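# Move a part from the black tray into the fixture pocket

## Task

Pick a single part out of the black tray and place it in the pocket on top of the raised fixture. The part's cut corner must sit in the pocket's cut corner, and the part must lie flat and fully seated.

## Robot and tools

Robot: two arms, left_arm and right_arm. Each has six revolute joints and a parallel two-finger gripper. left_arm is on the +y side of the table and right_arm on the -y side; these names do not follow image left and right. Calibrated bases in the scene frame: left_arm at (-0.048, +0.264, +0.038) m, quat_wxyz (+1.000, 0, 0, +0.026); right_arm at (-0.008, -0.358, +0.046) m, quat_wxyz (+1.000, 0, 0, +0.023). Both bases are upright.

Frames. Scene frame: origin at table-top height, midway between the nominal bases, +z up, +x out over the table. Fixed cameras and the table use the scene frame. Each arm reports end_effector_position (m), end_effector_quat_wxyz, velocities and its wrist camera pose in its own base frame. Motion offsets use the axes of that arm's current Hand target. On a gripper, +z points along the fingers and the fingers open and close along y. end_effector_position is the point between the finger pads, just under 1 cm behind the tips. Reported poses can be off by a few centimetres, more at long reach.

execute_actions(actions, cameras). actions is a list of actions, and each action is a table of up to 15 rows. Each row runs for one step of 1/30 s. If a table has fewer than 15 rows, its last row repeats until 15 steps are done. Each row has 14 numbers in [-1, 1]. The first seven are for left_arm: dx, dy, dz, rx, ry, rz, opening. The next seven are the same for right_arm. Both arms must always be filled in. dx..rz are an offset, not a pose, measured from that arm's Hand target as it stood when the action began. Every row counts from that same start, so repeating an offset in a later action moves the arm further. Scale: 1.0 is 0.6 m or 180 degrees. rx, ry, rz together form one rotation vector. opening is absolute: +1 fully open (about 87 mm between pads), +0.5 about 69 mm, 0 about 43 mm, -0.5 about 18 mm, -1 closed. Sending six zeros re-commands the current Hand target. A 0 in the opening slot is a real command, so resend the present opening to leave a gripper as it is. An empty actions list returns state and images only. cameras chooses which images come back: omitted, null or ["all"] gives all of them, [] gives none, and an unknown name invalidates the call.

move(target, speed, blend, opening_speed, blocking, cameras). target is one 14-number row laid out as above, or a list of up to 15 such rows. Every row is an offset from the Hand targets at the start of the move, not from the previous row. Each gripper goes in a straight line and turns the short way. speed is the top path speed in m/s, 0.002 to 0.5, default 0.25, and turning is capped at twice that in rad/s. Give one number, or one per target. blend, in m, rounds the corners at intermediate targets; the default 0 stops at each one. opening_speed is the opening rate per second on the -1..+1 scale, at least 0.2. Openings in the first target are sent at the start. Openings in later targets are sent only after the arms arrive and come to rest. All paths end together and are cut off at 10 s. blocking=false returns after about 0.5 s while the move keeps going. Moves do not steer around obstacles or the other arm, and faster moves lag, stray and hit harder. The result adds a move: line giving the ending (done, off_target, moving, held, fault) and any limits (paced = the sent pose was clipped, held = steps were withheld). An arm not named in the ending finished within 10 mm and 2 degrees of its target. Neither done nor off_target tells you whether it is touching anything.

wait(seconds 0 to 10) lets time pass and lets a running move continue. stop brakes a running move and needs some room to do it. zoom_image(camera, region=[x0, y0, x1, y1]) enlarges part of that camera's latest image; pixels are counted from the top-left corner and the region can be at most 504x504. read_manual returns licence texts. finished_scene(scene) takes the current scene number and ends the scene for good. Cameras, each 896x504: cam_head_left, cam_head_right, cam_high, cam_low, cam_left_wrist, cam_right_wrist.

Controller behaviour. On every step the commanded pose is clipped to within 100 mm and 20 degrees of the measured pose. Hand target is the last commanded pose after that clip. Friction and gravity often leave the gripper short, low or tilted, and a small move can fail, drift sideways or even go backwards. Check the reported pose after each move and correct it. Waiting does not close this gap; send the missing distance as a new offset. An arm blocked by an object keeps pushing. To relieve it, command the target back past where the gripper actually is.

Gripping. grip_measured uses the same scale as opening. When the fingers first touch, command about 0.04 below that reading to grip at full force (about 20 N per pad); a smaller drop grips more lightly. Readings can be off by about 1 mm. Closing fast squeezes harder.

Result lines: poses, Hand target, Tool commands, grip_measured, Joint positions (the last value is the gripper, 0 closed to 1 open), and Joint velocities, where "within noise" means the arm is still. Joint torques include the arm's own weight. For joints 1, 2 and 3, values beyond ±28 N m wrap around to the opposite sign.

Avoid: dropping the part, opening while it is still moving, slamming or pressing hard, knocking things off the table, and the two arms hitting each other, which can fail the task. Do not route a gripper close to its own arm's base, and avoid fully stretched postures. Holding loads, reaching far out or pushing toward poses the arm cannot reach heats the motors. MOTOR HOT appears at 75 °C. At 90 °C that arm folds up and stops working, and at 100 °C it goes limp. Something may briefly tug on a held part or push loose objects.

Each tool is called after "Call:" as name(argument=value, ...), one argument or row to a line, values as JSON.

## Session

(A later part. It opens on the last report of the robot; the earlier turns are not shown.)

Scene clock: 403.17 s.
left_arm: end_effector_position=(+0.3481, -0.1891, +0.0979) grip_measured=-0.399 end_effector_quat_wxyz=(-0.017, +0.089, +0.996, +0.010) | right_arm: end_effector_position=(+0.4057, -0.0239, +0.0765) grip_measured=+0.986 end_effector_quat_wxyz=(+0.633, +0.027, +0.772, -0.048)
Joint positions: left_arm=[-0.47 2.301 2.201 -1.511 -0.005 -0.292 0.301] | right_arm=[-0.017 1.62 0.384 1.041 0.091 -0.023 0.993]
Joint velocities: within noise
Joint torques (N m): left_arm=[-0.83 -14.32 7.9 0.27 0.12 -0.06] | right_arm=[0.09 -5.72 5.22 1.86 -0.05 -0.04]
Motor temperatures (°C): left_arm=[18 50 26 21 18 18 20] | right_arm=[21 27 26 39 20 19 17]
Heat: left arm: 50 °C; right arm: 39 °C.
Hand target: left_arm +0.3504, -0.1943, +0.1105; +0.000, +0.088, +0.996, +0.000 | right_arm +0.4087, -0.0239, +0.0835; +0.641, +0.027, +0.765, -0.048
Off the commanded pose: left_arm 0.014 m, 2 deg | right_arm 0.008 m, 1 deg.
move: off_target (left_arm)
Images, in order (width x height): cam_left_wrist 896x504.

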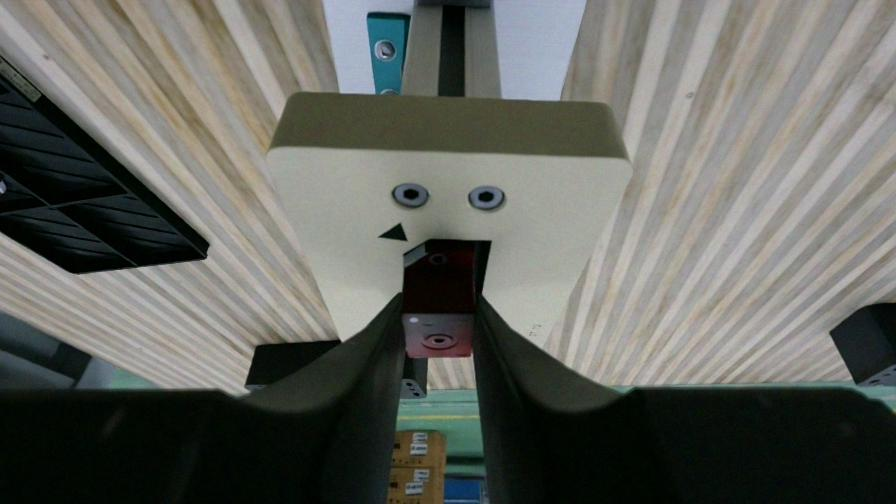

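Call:
move(
  target=[0.002,-0.005,-0.002,0,0,0,-0.7,0,0,0,0,0,0,1],
  cameras=["cam_left_wrist","cam_high"],
  speed=0.04,
)

Call:
zoom_image(
  camera="cam_left_wrist",
  region=[320, 150, 560, 370],
)

Call:
zoom_image(
  camera="cam_high",
  region=[375, 270, 455, 360],
)

Scene clock: 407.67 s.
left_arm: end_effector_position=(+0.3467, -0.1918, +0.0979) grip_measured=-0.399 end_effector_quat_wxyz=(-0.017, +0.090, +0.996, +0.010) | right_arm: end_effector_position=(+0.4057, -0.0239, +0.0765) grip_measured=+0.986 end_effector_quat_wxyz=(+0.633, +0.027, +0.772, -0.048)
Joint positions: left_arm=[-0.477 2.301 2.201 -1.511 -0.005 -0.296 0.301] | right_arm=[-0.017 1.62 0.384 1.041 0.091 -0.023 0.993]
Joint velocities: within noise
Joint torques (N m): left_arm=[-0.73 -14.38 8.25 0.22 0.12 -0.09] | right_arm=[0.1 -5.74 5.23 1.86 -0.05 -0.04]
Motor temperatures (°C): left_arm=[18 50 26 21 18 18 20] | right_arm=[21 27 26 39 20 19 17]
Heat: left arm: 50 °C; right arm: 39 °C.
Hand target: left_arm +0.3487, -0.1970, +0.1117; +0.000, +0.088, +0.996, +0.000 | right_arm +0.4087, -0.0239, +0.0835; +0.641, +0.027, +0.765, -0.048
Off the commanded pose: left_arm 0.015 m, 2 deg | right_arm 0.008 m, 1 deg.
move: off_target (left_arm)
Images, in order (width x height): cam_high 896x504, cam_left_wrist 896x504.

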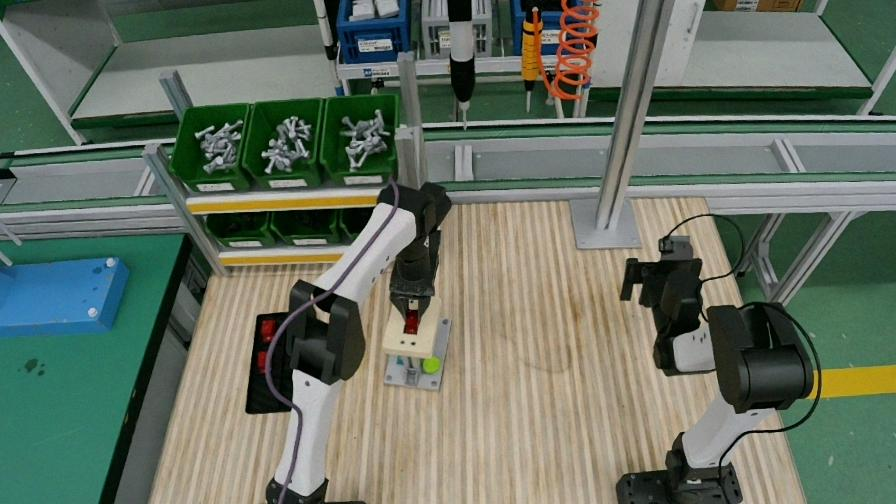

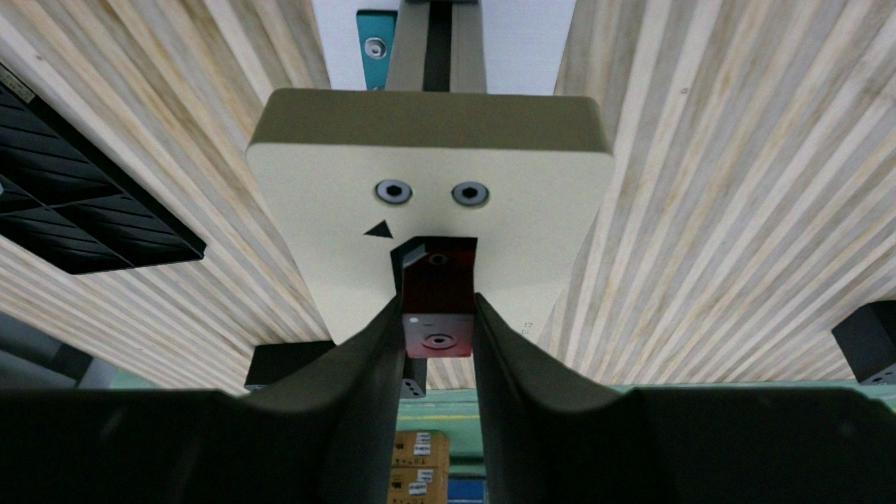

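Scaled by 2.100 from the camera's 896x504 image, which has a finer 1280x720 frame.

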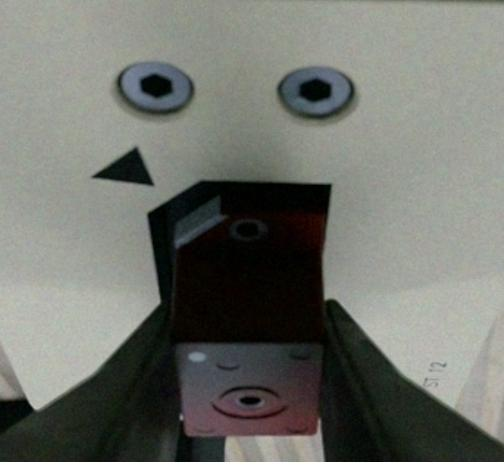

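Scaled by 5.600 from the camera's 896x504 image, which has a finer 1280x720 frame.

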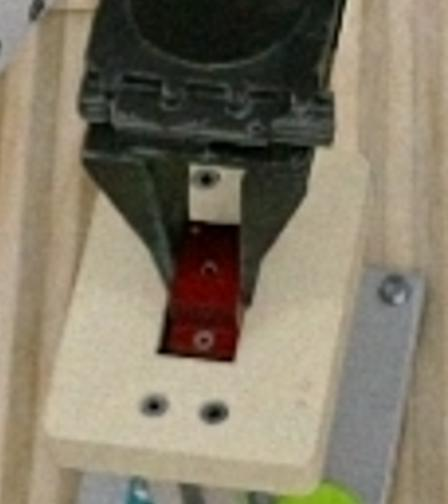

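Call:
move(
  target=[0.0028,0.0150,0,0,0,0,-0.7,0,0,0,0,0,0,1],
  speed=0.03,
  cameras=["cam_left_wrist","cam_high"],
)

Scene clock: 426.63 s.
left_arm: end_effector_position=(+0.3463, -0.1890, +0.0957) grip_measured=-0.399 end_effector_quat_wxyz=(-0.021, +0.086, +0.996, +0.011) | right_arm: end_effector_position=(+0.4057, -0.0239, +0.0765) grip_measured=+0.986 end_effector_quat_wxyz=(+0.633, +0.027, +0.772, -0.048)
Joint positions: left_arm=[-0.47 2.301 2.191 -1.509 -0.004 -0.297 0.301] | right_arm=[-0.017 1.62 0.384 1.041 0.091 -0.023 0.993]
Joint velocities: within noise
Joint torques (N m): left_arm=[0.31 -16.69 5.35 0.34 0.11 0.1] | right_arm=[0.09 -5.72 5.22 1.86 -0.05 -0.04]
Motor temperatures (°C): left_arm=[18 49 27 21 18 18 20] | right_arm=[21 27 26 39 20 19 17]
Heat: left arm: 49 °C; right arm: 39 °C.
Hand target: left_arm +0.3487, -0.1878, +0.1117; +0.000, +0.088, +0.996, +0.000 | right_arm +0.4087, -0.0239, +0.0835; +0.641, +0.027, +0.765, -0.048
Off the commanded pose: left_arm 0.016 m, 3 deg | right_arm 0.008 m, 1 deg.
move: off_target (left_arm)
Images, in order (width x height): cam_high 896x504, cam_left_wrist 896x504.

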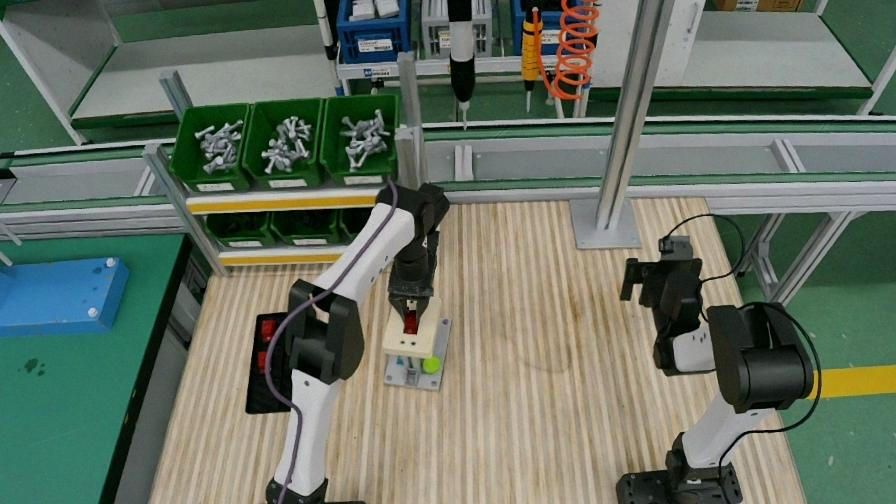

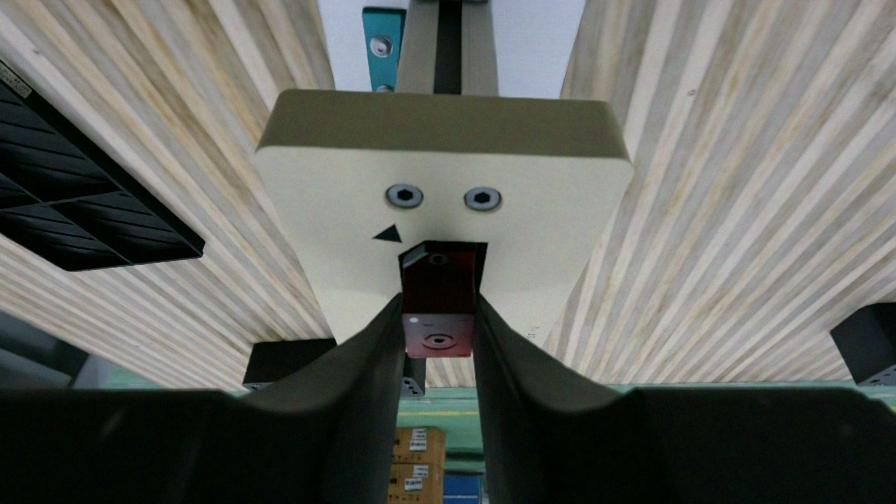

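Call:
zoom_image(
  camera="cam_left_wrist",
  region=[350, 200, 530, 400],
)

Call:
zoom_image(
  camera="cam_high",
  region=[370, 270, 460, 400],
)

Scaled by 2.520 from the camera's 896x504 image, which has a finer 1280x720 frame.

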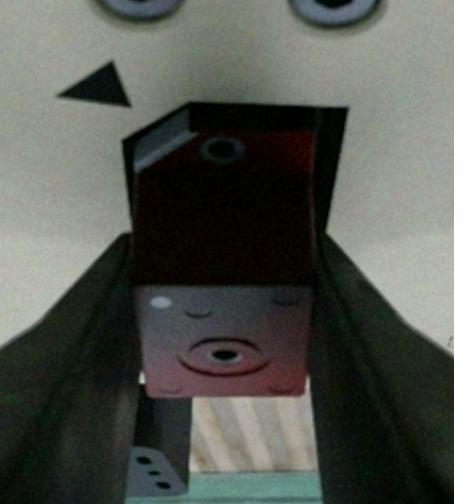

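Scaled by 3.877 from the camera's 896x504 image, which has a finer 1280x720 frame.

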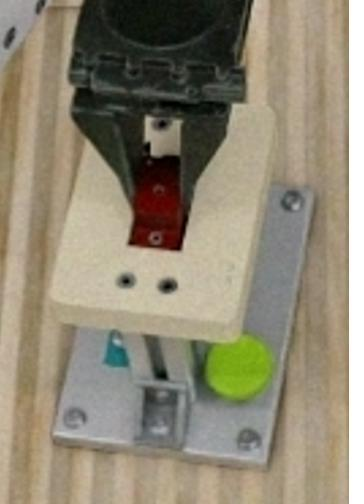

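Call:
move(
  target=[-0.007,0.0012,0.022,0,0,0,-0.7,0,0,0,0,0,0,1],
  speed=0.03,
  cameras=["cam_left_wrist","cam_high"],
)

Call:
zoom_image(
  camera="cam_left_wrist",
  region=[350, 200, 530, 400],
)

Call:
zoom_image(
  camera="cam_high",
  region=[370, 270, 460, 400],
)

Scene clock: 435.90 s.
left_arm: end_effector_position=(+0.3475, -0.1876, +0.0944) grip_measured=-0.399 end_effector_quat_wxyz=(-0.018, +0.086, +0.996, +0.009) | right_arm: end_effector_position=(+0.4057, -0.0239, +0.0765) grip_measured=+0.986 end_effector_quat_wxyz=(+0.633, +0.027, +0.772, -0.048)
Joint positions: left_arm=[-0.466 2.293 2.173 -1.493 -0.004 -0.294 0.301] | right_arm=[-0.017 1.62 0.384 1.041 0.091 -0.023 0.993]
Joint velocities: within noise
Joint torques (N m): left_arm=[0.31 -14.54 4.08 0.64 0.1 0.1] | right_arm=[0.09 -5.71 5.22 1.86 -0.05 -0.04]
Motor temperatures (°C): left_arm=[18 50 27 21 18 18 20] | right_arm=[21 27 26 39 20 19 17]
Heat: left arm: 50 °C; right arm: 39 °C.
Hand target: left_arm +0.3529, -0.1878, +0.0984; +0.000, +0.088, +0.996, +0.000 | right_arm +0.4087, -0.0239, +0.0835; +0.641, +0.027, +0.765, -0.048
Off the commanded pose: left_arm 0.007 m, 2 deg | right_arm 0.008 m, 1 deg.
move: done
Images, in order (width x height): cam_high 896x504, cam_left_wrist 896x504.

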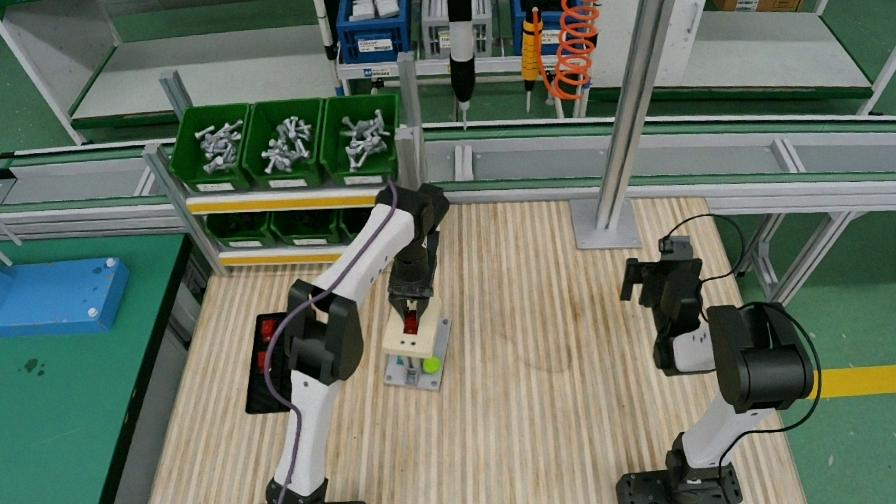

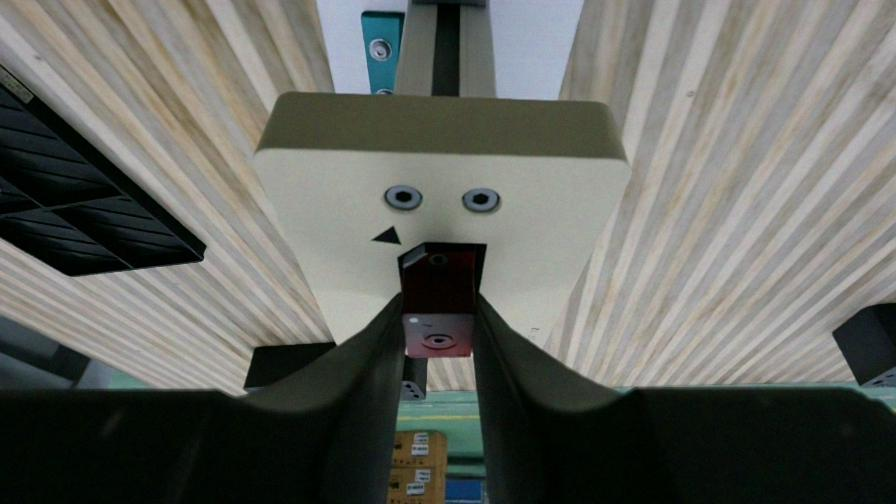

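Scaled by 2.520 from the camera's 896x504 image, which has a finer 1280x720 frame.

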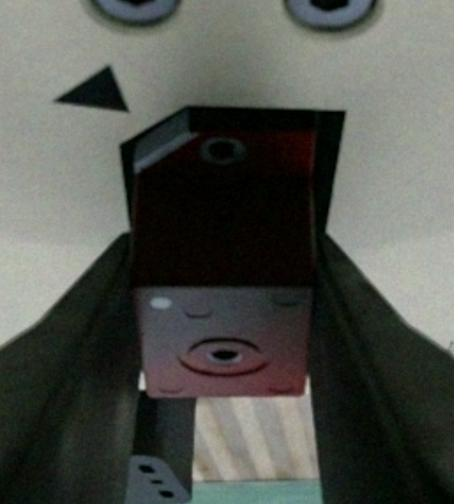

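Scaled by 3.877 from the camera's 896x504 image, which has a finer 1280x720 frame.

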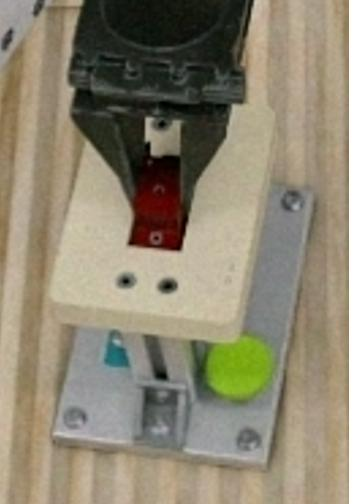

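Call:
move(
  target=[0,-0.002,0.016,0,0,0,-0.7,0,0,0,0,0,0,1],
  speed=0.03,
  cameras=["cam_left_wrist","cam_high"],
)

Call:
zoom_image(
  camera="cam_left_wrist",
  region=[350, 200, 530, 400],
)

Scene clock: 440.70 s.
left_arm: end_effector_position=(+0.3475, -0.1884, +0.0935) grip_measured=-0.399 end_effector_quat_wxyz=(-0.011, +0.086, +0.996, +0.004) | right_arm: end_effector_position=(+0.4057, -0.0239, +0.0765) grip_measured=+0.986 end_effector_quat_wxyz=(+0.633, +0.027, +0.772, -0.048)
Joint positions: left_arm=[-0.466 2.27 2.136 -1.46 0 -0.293 0.301] | right_arm=[-0.017 1.62 0.384 1.041 0.091 -0.023 0.993]
Joint velocities: within noise
Joint torques (N m): left_arm=[0.08 -12.63 3.41 0.74 0.06 0.08] | right_arm=[0.09 -5.71 5.22 1.86 -0.05 -0.04]
Motor temperatures (°C): left_arm=[18 50 26 21 18 18 20] | right_arm=[21 27 26 39 20 19 17]
Heat: left arm: 50 °C; right arm: 39 °C.
Hand target: left_arm +0.3527, -0.1890, +0.0888; +0.000, +0.088, +0.996, +0.000 | right_arm +0.4087, -0.0239, +0.0835; +0.641, +0.027, +0.765, -0.048
Off the commanded pose: left_arm 0.007 m, 1 deg | right_arm 0.008 m, 1 deg.
move: done
Images, in order (width x height): cam_high 896x504, cam_left_wrist 896x504.

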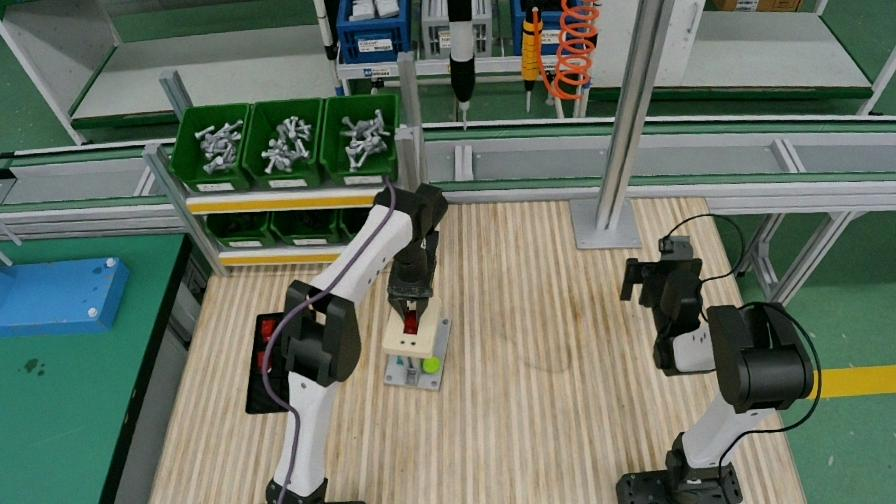

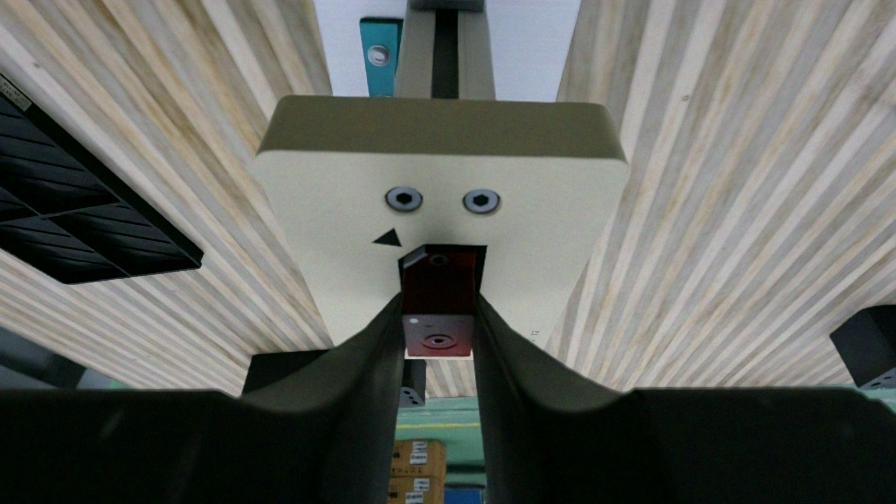

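Scaled by 2.520 from the camera's 896x504 image, which has a finer 1280x720 frame.

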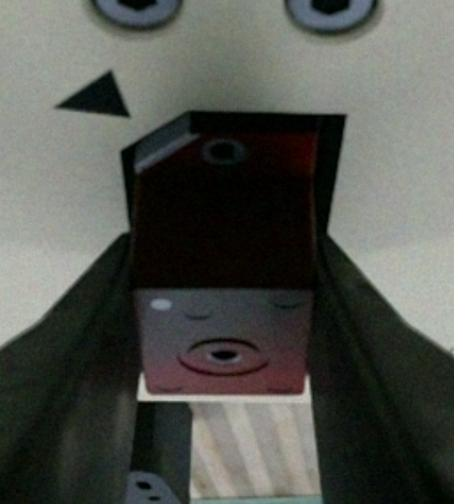

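Call:
move(
  target=[0,-0.002,0.014,0,0,0,-0.7,0,0,0,0,0,0,1],
  speed=0.03,
  cameras=["cam_left_wrist","cam_high"],
)

Call:
zoom_image(
  camera="cam_left_wrist",
  region=[350, 200, 530, 400],
)

Call:
zoom_image(
  camera="cam_high",
  region=[370, 270, 460, 400],
)

Scene clock: 445.97 s.
left_arm: end_effector_position=(+0.3471, -0.1890, +0.0933) grip_measured=-0.399 end_effector_quat_wxyz=(-0.005, +0.086, +0.996, +0.000) | right_arm: end_effector_position=(+0.4057, -0.0239, +0.0765) grip_measured=+0.986 end_effector_quat_wxyz=(+0.633, +0.027, +0.772, -0.048)
Joint positions: left_arm=[-0.466 2.252 2.106 -1.434 0.004 -0.293 0.301] | right_arm=[-0.017 1.62 0.384 1.041 0.091 -0.023 0.993]
Joint velocities: within noise
Joint torques (N m): left_arm=[-0.17 -10.96 2.71 0.86 0.02 0.06] | right_arm=[0.09 -5.72 5.23 1.86 -0.05 -0.04]
Motor temperatures (°C): left_arm=[18 49 26 21 18 18 20] | right_arm=[21 27 26 39 20 19 17]
Heat: left arm: 49 °C; right arm: 39 °C.
Hand target: left_arm +0.3524, -0.1902, +0.0805; +0.000, +0.088, +0.996, +0.000 | right_arm +0.4087, -0.0239, +0.0835; +0.641, +0.027, +0.765, -0.048
Off the commanded pose: left_arm 0.014 m, 1 deg | right_arm 0.008 m, 1 deg.
move: off_target (left_arm)
Images, in order (width x height): cam_high 896x504, cam_left_wrist 896x504.

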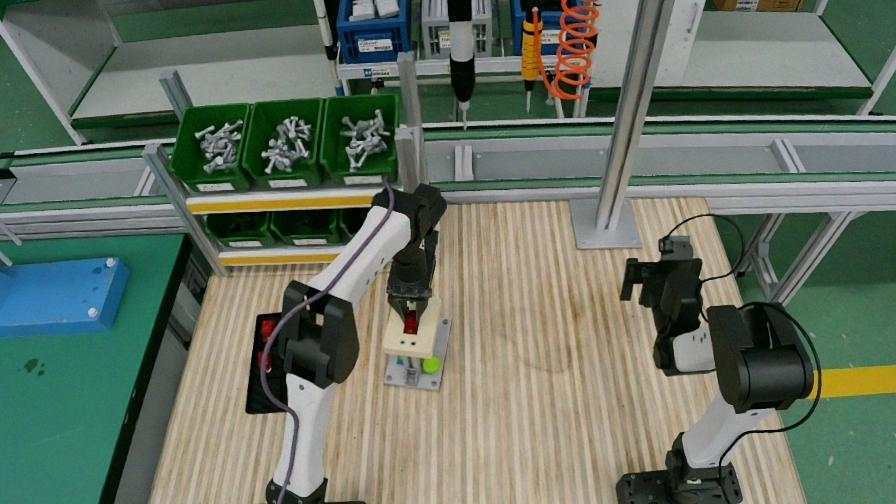

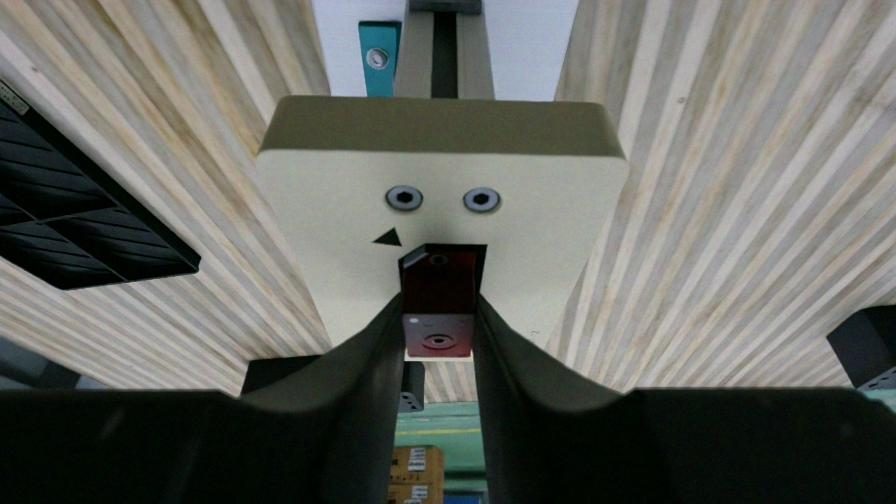

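Scaled by 2.520 from the camera's 896x504 image, which has a finer 1280x720 frame.

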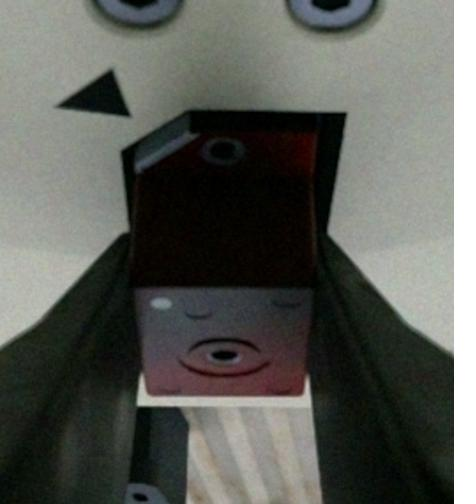

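Scaled by 3.877 from the camera's 896x504 image, which has a finer 1280x720 frame.

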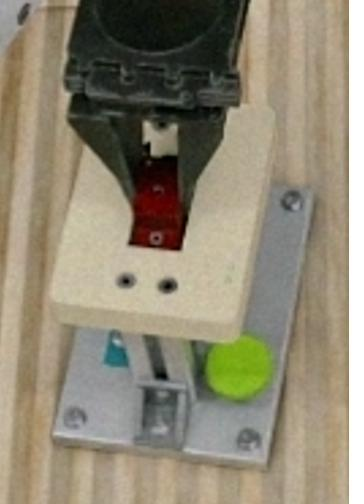

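Call:
execute_actions(
  actions=[],
)

Call:
zoom_image(
  camera="cam_head_left",
  region=[350, 150, 650, 320],
)

Scene clock: 449.17 s.
left_arm: end_effector_position=(+0.3472, -0.1890, +0.0932) grip_measured=-0.399 end_effector_quat_wxyz=(-0.005, +0.086, +0.996, +0.000) | right_arm: end_effector_position=(+0.4057, -0.0239, +0.0765) grip_measured=+0.986 end_effector_quat_wxyz=(+0.633, +0.027, +0.772, -0.048)
Joint positions: left_arm=[-0.466 2.252 2.106 -1.434 0.004 -0.293 0.301] | right_arm=[-0.017 1.62 0.384 1.041 0.091 -0.023 0.993]
Joint velocities: within noise
Joint torques (N m): left_arm=[-0.17 -10.93 2.74 0.85 0.02 0.06] | right_arm=[0.09 -5.72 5.22 1.86 -0.05 -0.04]
Motor temperatures (°C): left_arm=[18 49 26 21 18 18 20] | right_arm=[21 27 26 39 20 19 17]
Heat: left arm: 49 °C; right arm: 39 °C.
Hand target: left_arm +0.3525, -0.1902, +0.0804; +0.000, +0.088, +0.996, +0.000 | right_arm +0.4087, -0.0239, +0.0835; +0.641, +0.027, +0.765, -0.048
Tool commands: left_gripper/opening=-0.7 right_gripper/opening=+1.0
Off the commanded pose: left_arm 0.014 m, 1 deg | right_arm 0.008 m, 1 deg.

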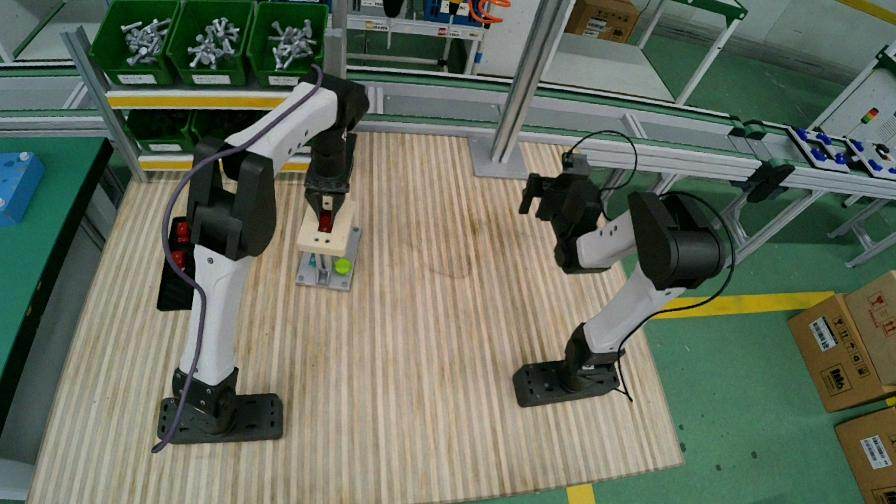

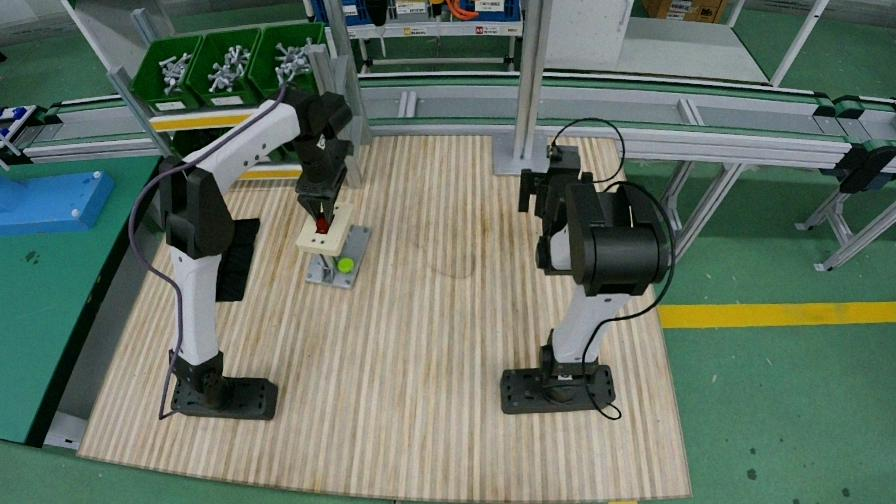

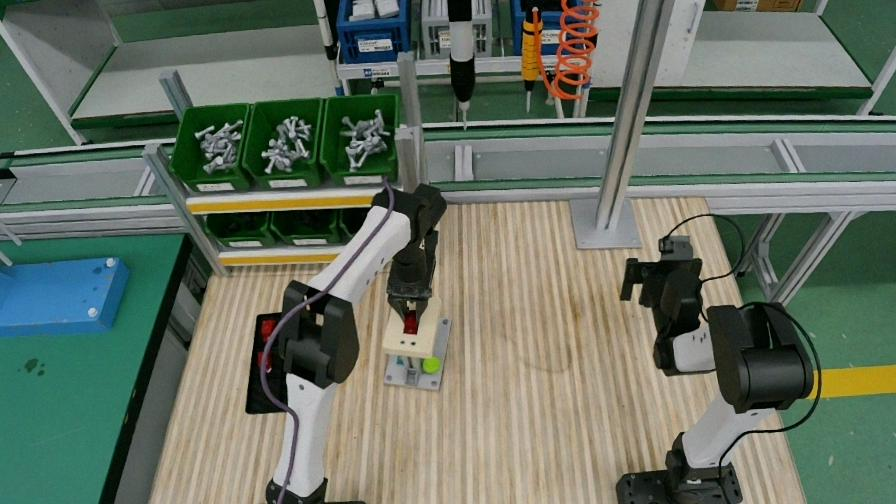

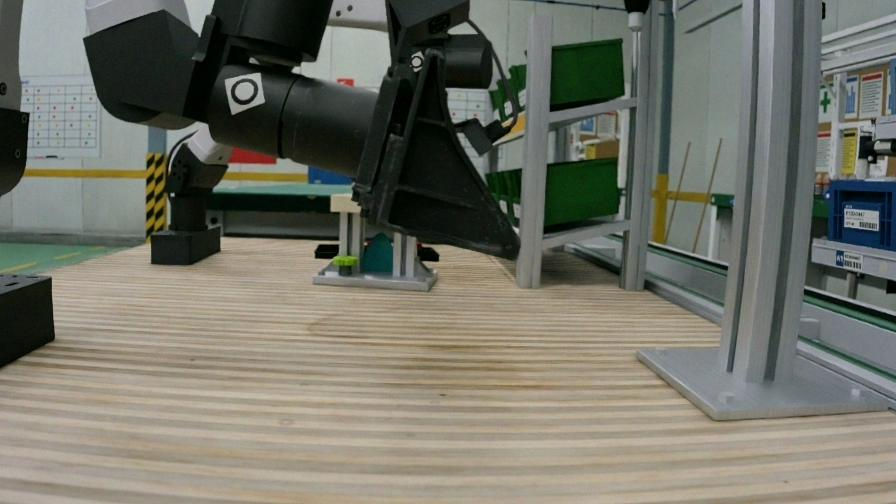

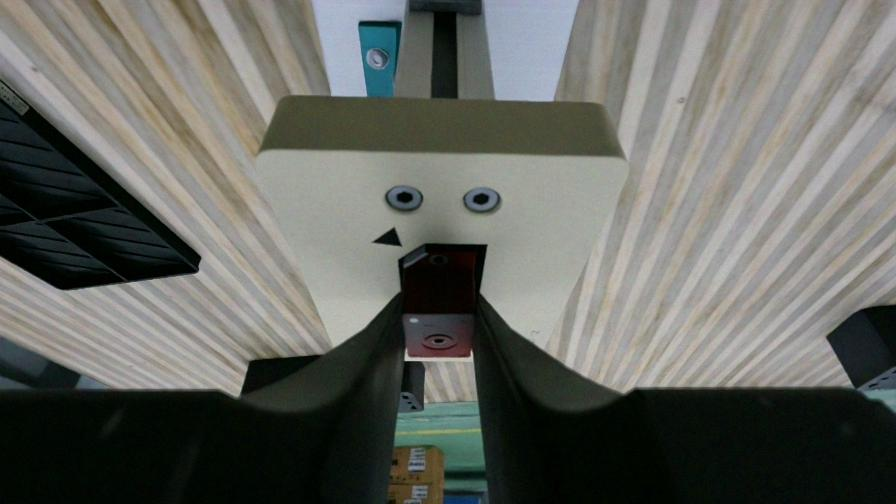

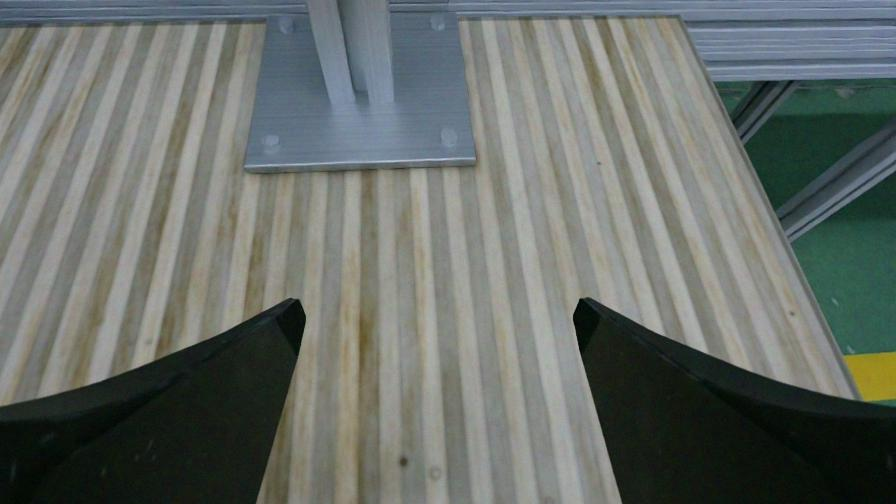

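Scaled by 1.680 from the camera's 896x504 image, which has a finer 1280x720 frame.

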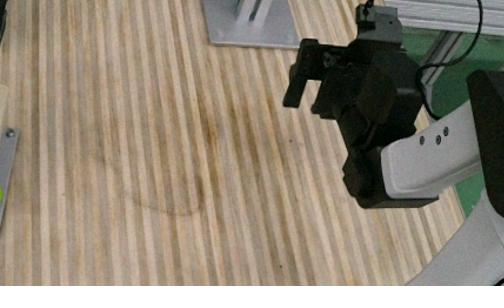

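Call:
move(
  target=[
    [0.008,0,-0.018,0,0,0,-0.7,0,0,0,0,0,0,1],
    [0.008,0,-0.018,0,0,0,-0.15,0,0,0,0,0,0,1],
  ],
  speed=0.03,
  opening_speed=0.4,
  cameras=["cam_left_wrist","cam_high"],
)

Call:
zoom_image(
  camera="cam_left_wrist",
  region=[350, 200, 530, 400],
)

Call:
zoom_image(
  camera="cam_high",
  region=[370, 270, 460, 400],
)

Scene clock: 456.20 s.
left_arm: end_effector_position=(+0.3472, -0.1847, +0.0921) grip_measured=-0.150 end_effector_quat_wxyz=(-0.005, +0.086, +0.996, +0.009) | right_arm: end_effector_position=(+0.4057, -0.0239, +0.0765) grip_measured=+0.986 end_effector_quat_wxyz=(+0.633, +0.027, +0.772, -0.048)
Joint positions: left_arm=[-0.464 2.251 2.099 -1.436 -0.012 -0.292 0.425] | right_arm=[-0.017 1.62 0.384 1.041 0.091 -0.023 0.993]
Joint velocities: within noise
Joint torques (N m): left_arm=[-0.72 -12.71 4.46 0.56 0.19 0] | right_arm=[0.09 -5.72 5.22 1.86 -0.06 -0.04]
Motor temperatures (°C): left_arm=[18 48 26 21 18 18 20] | right_arm=[21 27 26 39 20 19 17]
Heat: left arm: 48 °C; right arm: 39 °C.
Hand target: left_arm +0.3477, -0.1895, +0.0913; +0.000, +0.088, +0.996, +0.000 | right_arm +0.4087, -0.0239, +0.0835; +0.641, +0.027, +0.765, -0.048
Off the commanded pose: left_arm 0.005 m, 1 deg | right_arm 0.008 m, 1 deg.
move: done
Images, in order (width x height): cam_high 896x504, cam_left_wrist 896x504.

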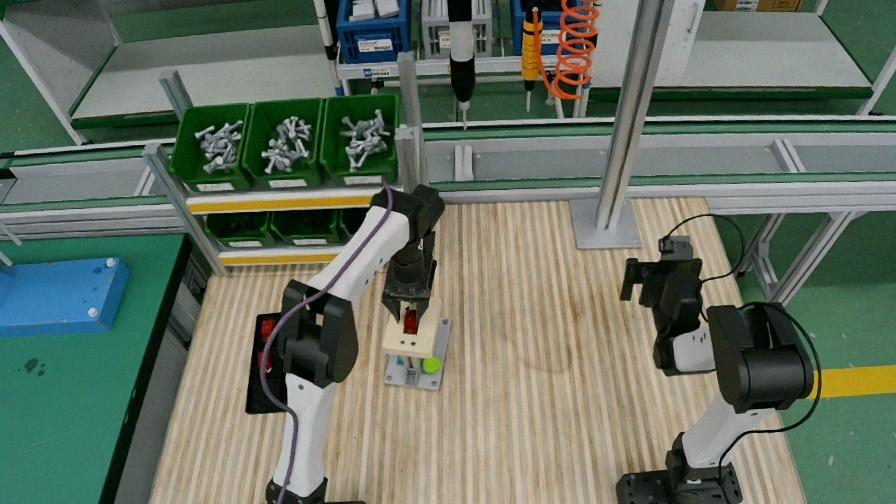

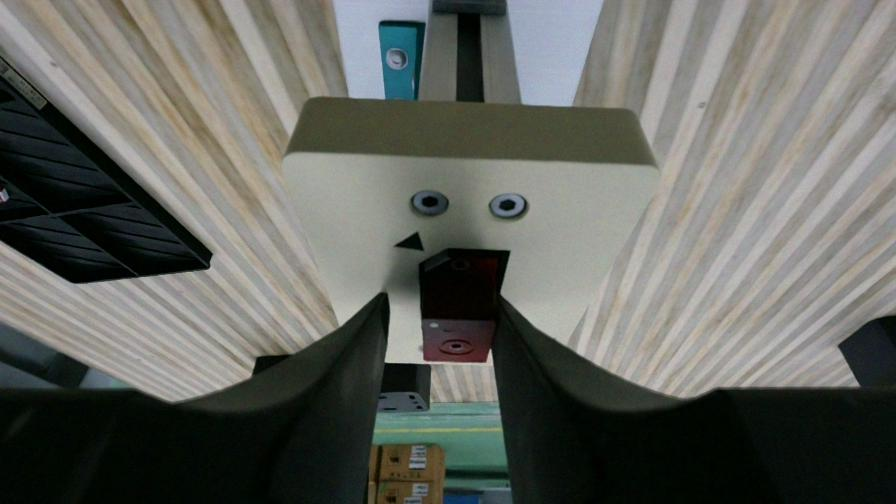

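Scaled by 2.520 from the camera's 896x504 image, which has a finer 1280x720 frame.

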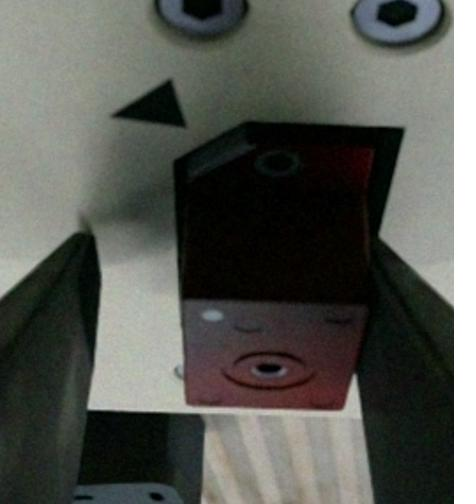

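Scaled by 3.877 from the camera's 896x504 image, which has a finer 1280x720 frame.

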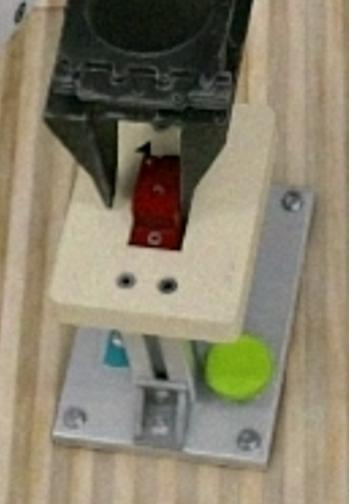

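Call:
move(
  target=[
    [0,-0.005,-0.01,0,0,0,0.1,0,0,0,0,0,0,1],
    [0,-0.006,-0.16,0,0,0,0.1,0,0,0,0,0,0,1],
  ],
  speed=0.05,
  opening_speed=0.4,
  cameras=["cam_left_wrist","cam_high"],
)

Call:
zoom_image(
  camera="cam_left_wrist",
  region=[320, 200, 570, 400],
)

Call:
zoom_image(
  camera="cam_high",
  region=[370, 270, 460, 400],
)

Scene clock: 469.93 s.
left_arm: end_effector_position=(+0.3512, -0.1905, +0.1619) grip_measured=+0.100 end_effector_quat_wxyz=(+0.061, +0.089, +0.994, -0.020) | right_arm: end_effector_position=(+0.4057, -0.0239, +0.0765) grip_measured=+0.986 end_effector_quat_wxyz=(+0.633, +0.027, +0.772, -0.048)
Joint positions: left_arm=[-0.471 2.17 2.265 -1.537 -0.009 -0.292 0.55] | right_arm=[-0.017 1.62 0.384 1.041 0.091 -0.023 0.993]
Joint velocities: within noise
Joint torques (N m): left_arm=[-0.54 -16.1 8.18 0.42 0.21 -0.09] | right_arm=[0.09 -5.72 5.22 1.86 -0.06 -0.04]
Motor temperatures (°C): left_arm=[18 48 26 21 18 18 20] | right_arm=[21 27 26 39 20 19 17]
Heat: left arm: 48 °C; right arm: 39 °C.
Hand target: left_arm +0.3471, -0.1929, +0.1873; +0.001, +0.088, +0.996, +0.000 | right_arm +0.4087, -0.0239, +0.0835; +0.641, +0.027, +0.765, -0.048
Off the commanded pose: left_arm 0.026 m, 7 deg | right_arm 0.008 m, 1 deg.
joint sent to its limit (left arm) — joint 4 (wrist pitch), lower limit. The joint targets are off in orientation, not in position.
move: off_target (left_arm)
Images, in order (width x height): cam_high 896x504, cam_left_wrist 896x504.

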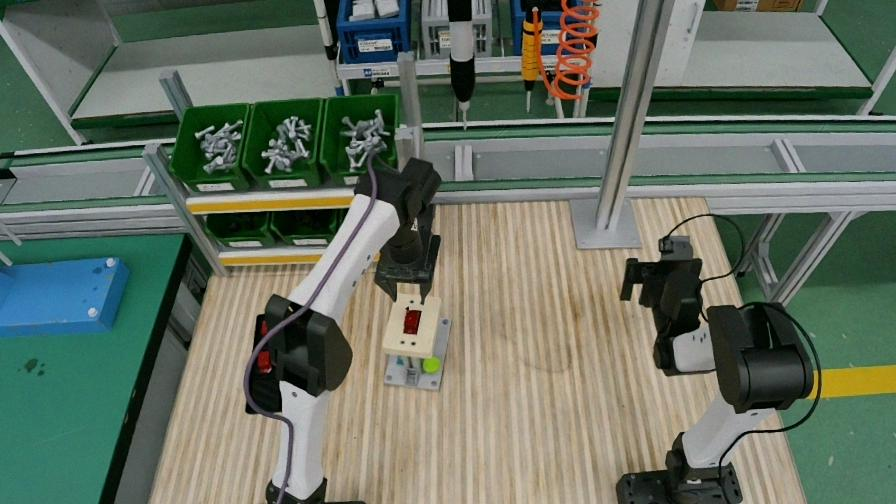

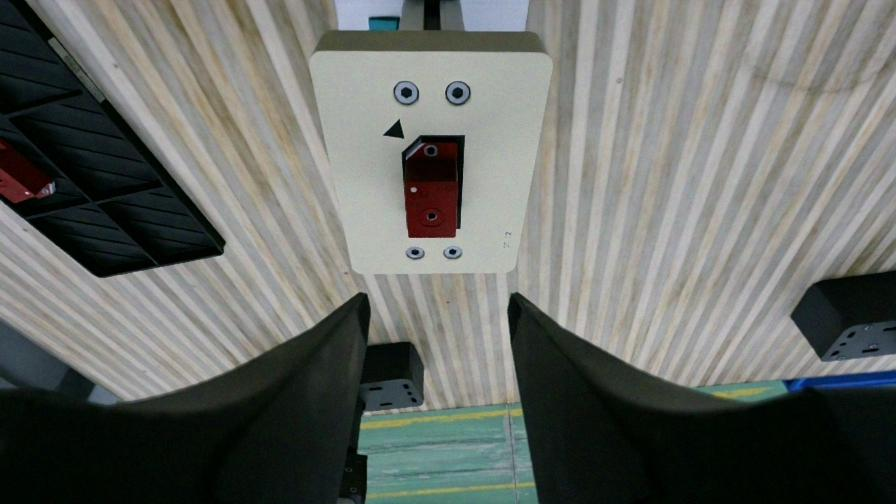

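Scaled by 2.016 from the camera's 896x504 image, which has a finer 1280x720 frame.

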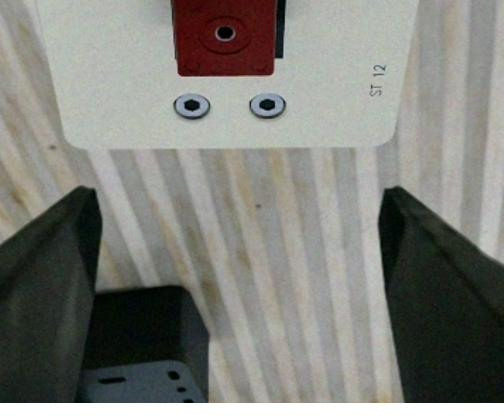

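Scaled by 3.877 from the camera's 896x504 image, which has a finer 1280x720 frame.

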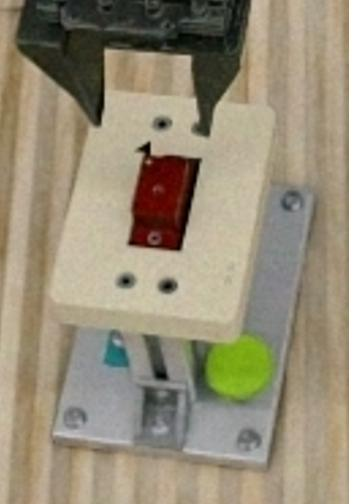

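Call:
zoom_image(
  camera="cam_left_wrist",
  region=[380, 110, 490, 250],
)

Call:
zoom_image(
  camera="cam_high",
  region=[392, 300, 432, 340],
)

Scaled by 3.600 from the camera's 896x504 image, which has a finer 1280x720 frame.

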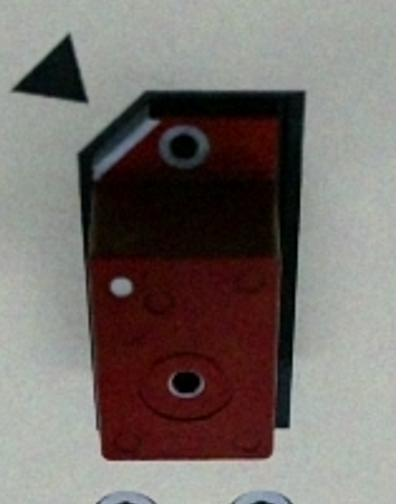

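Scaled by 12.600 from the camera's 896x504 image, which has a finer 1280x720 frame.

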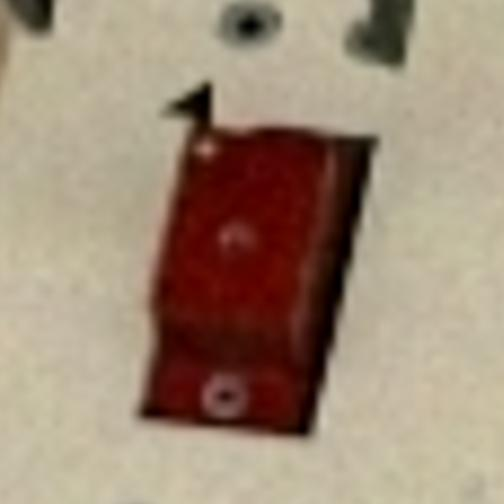

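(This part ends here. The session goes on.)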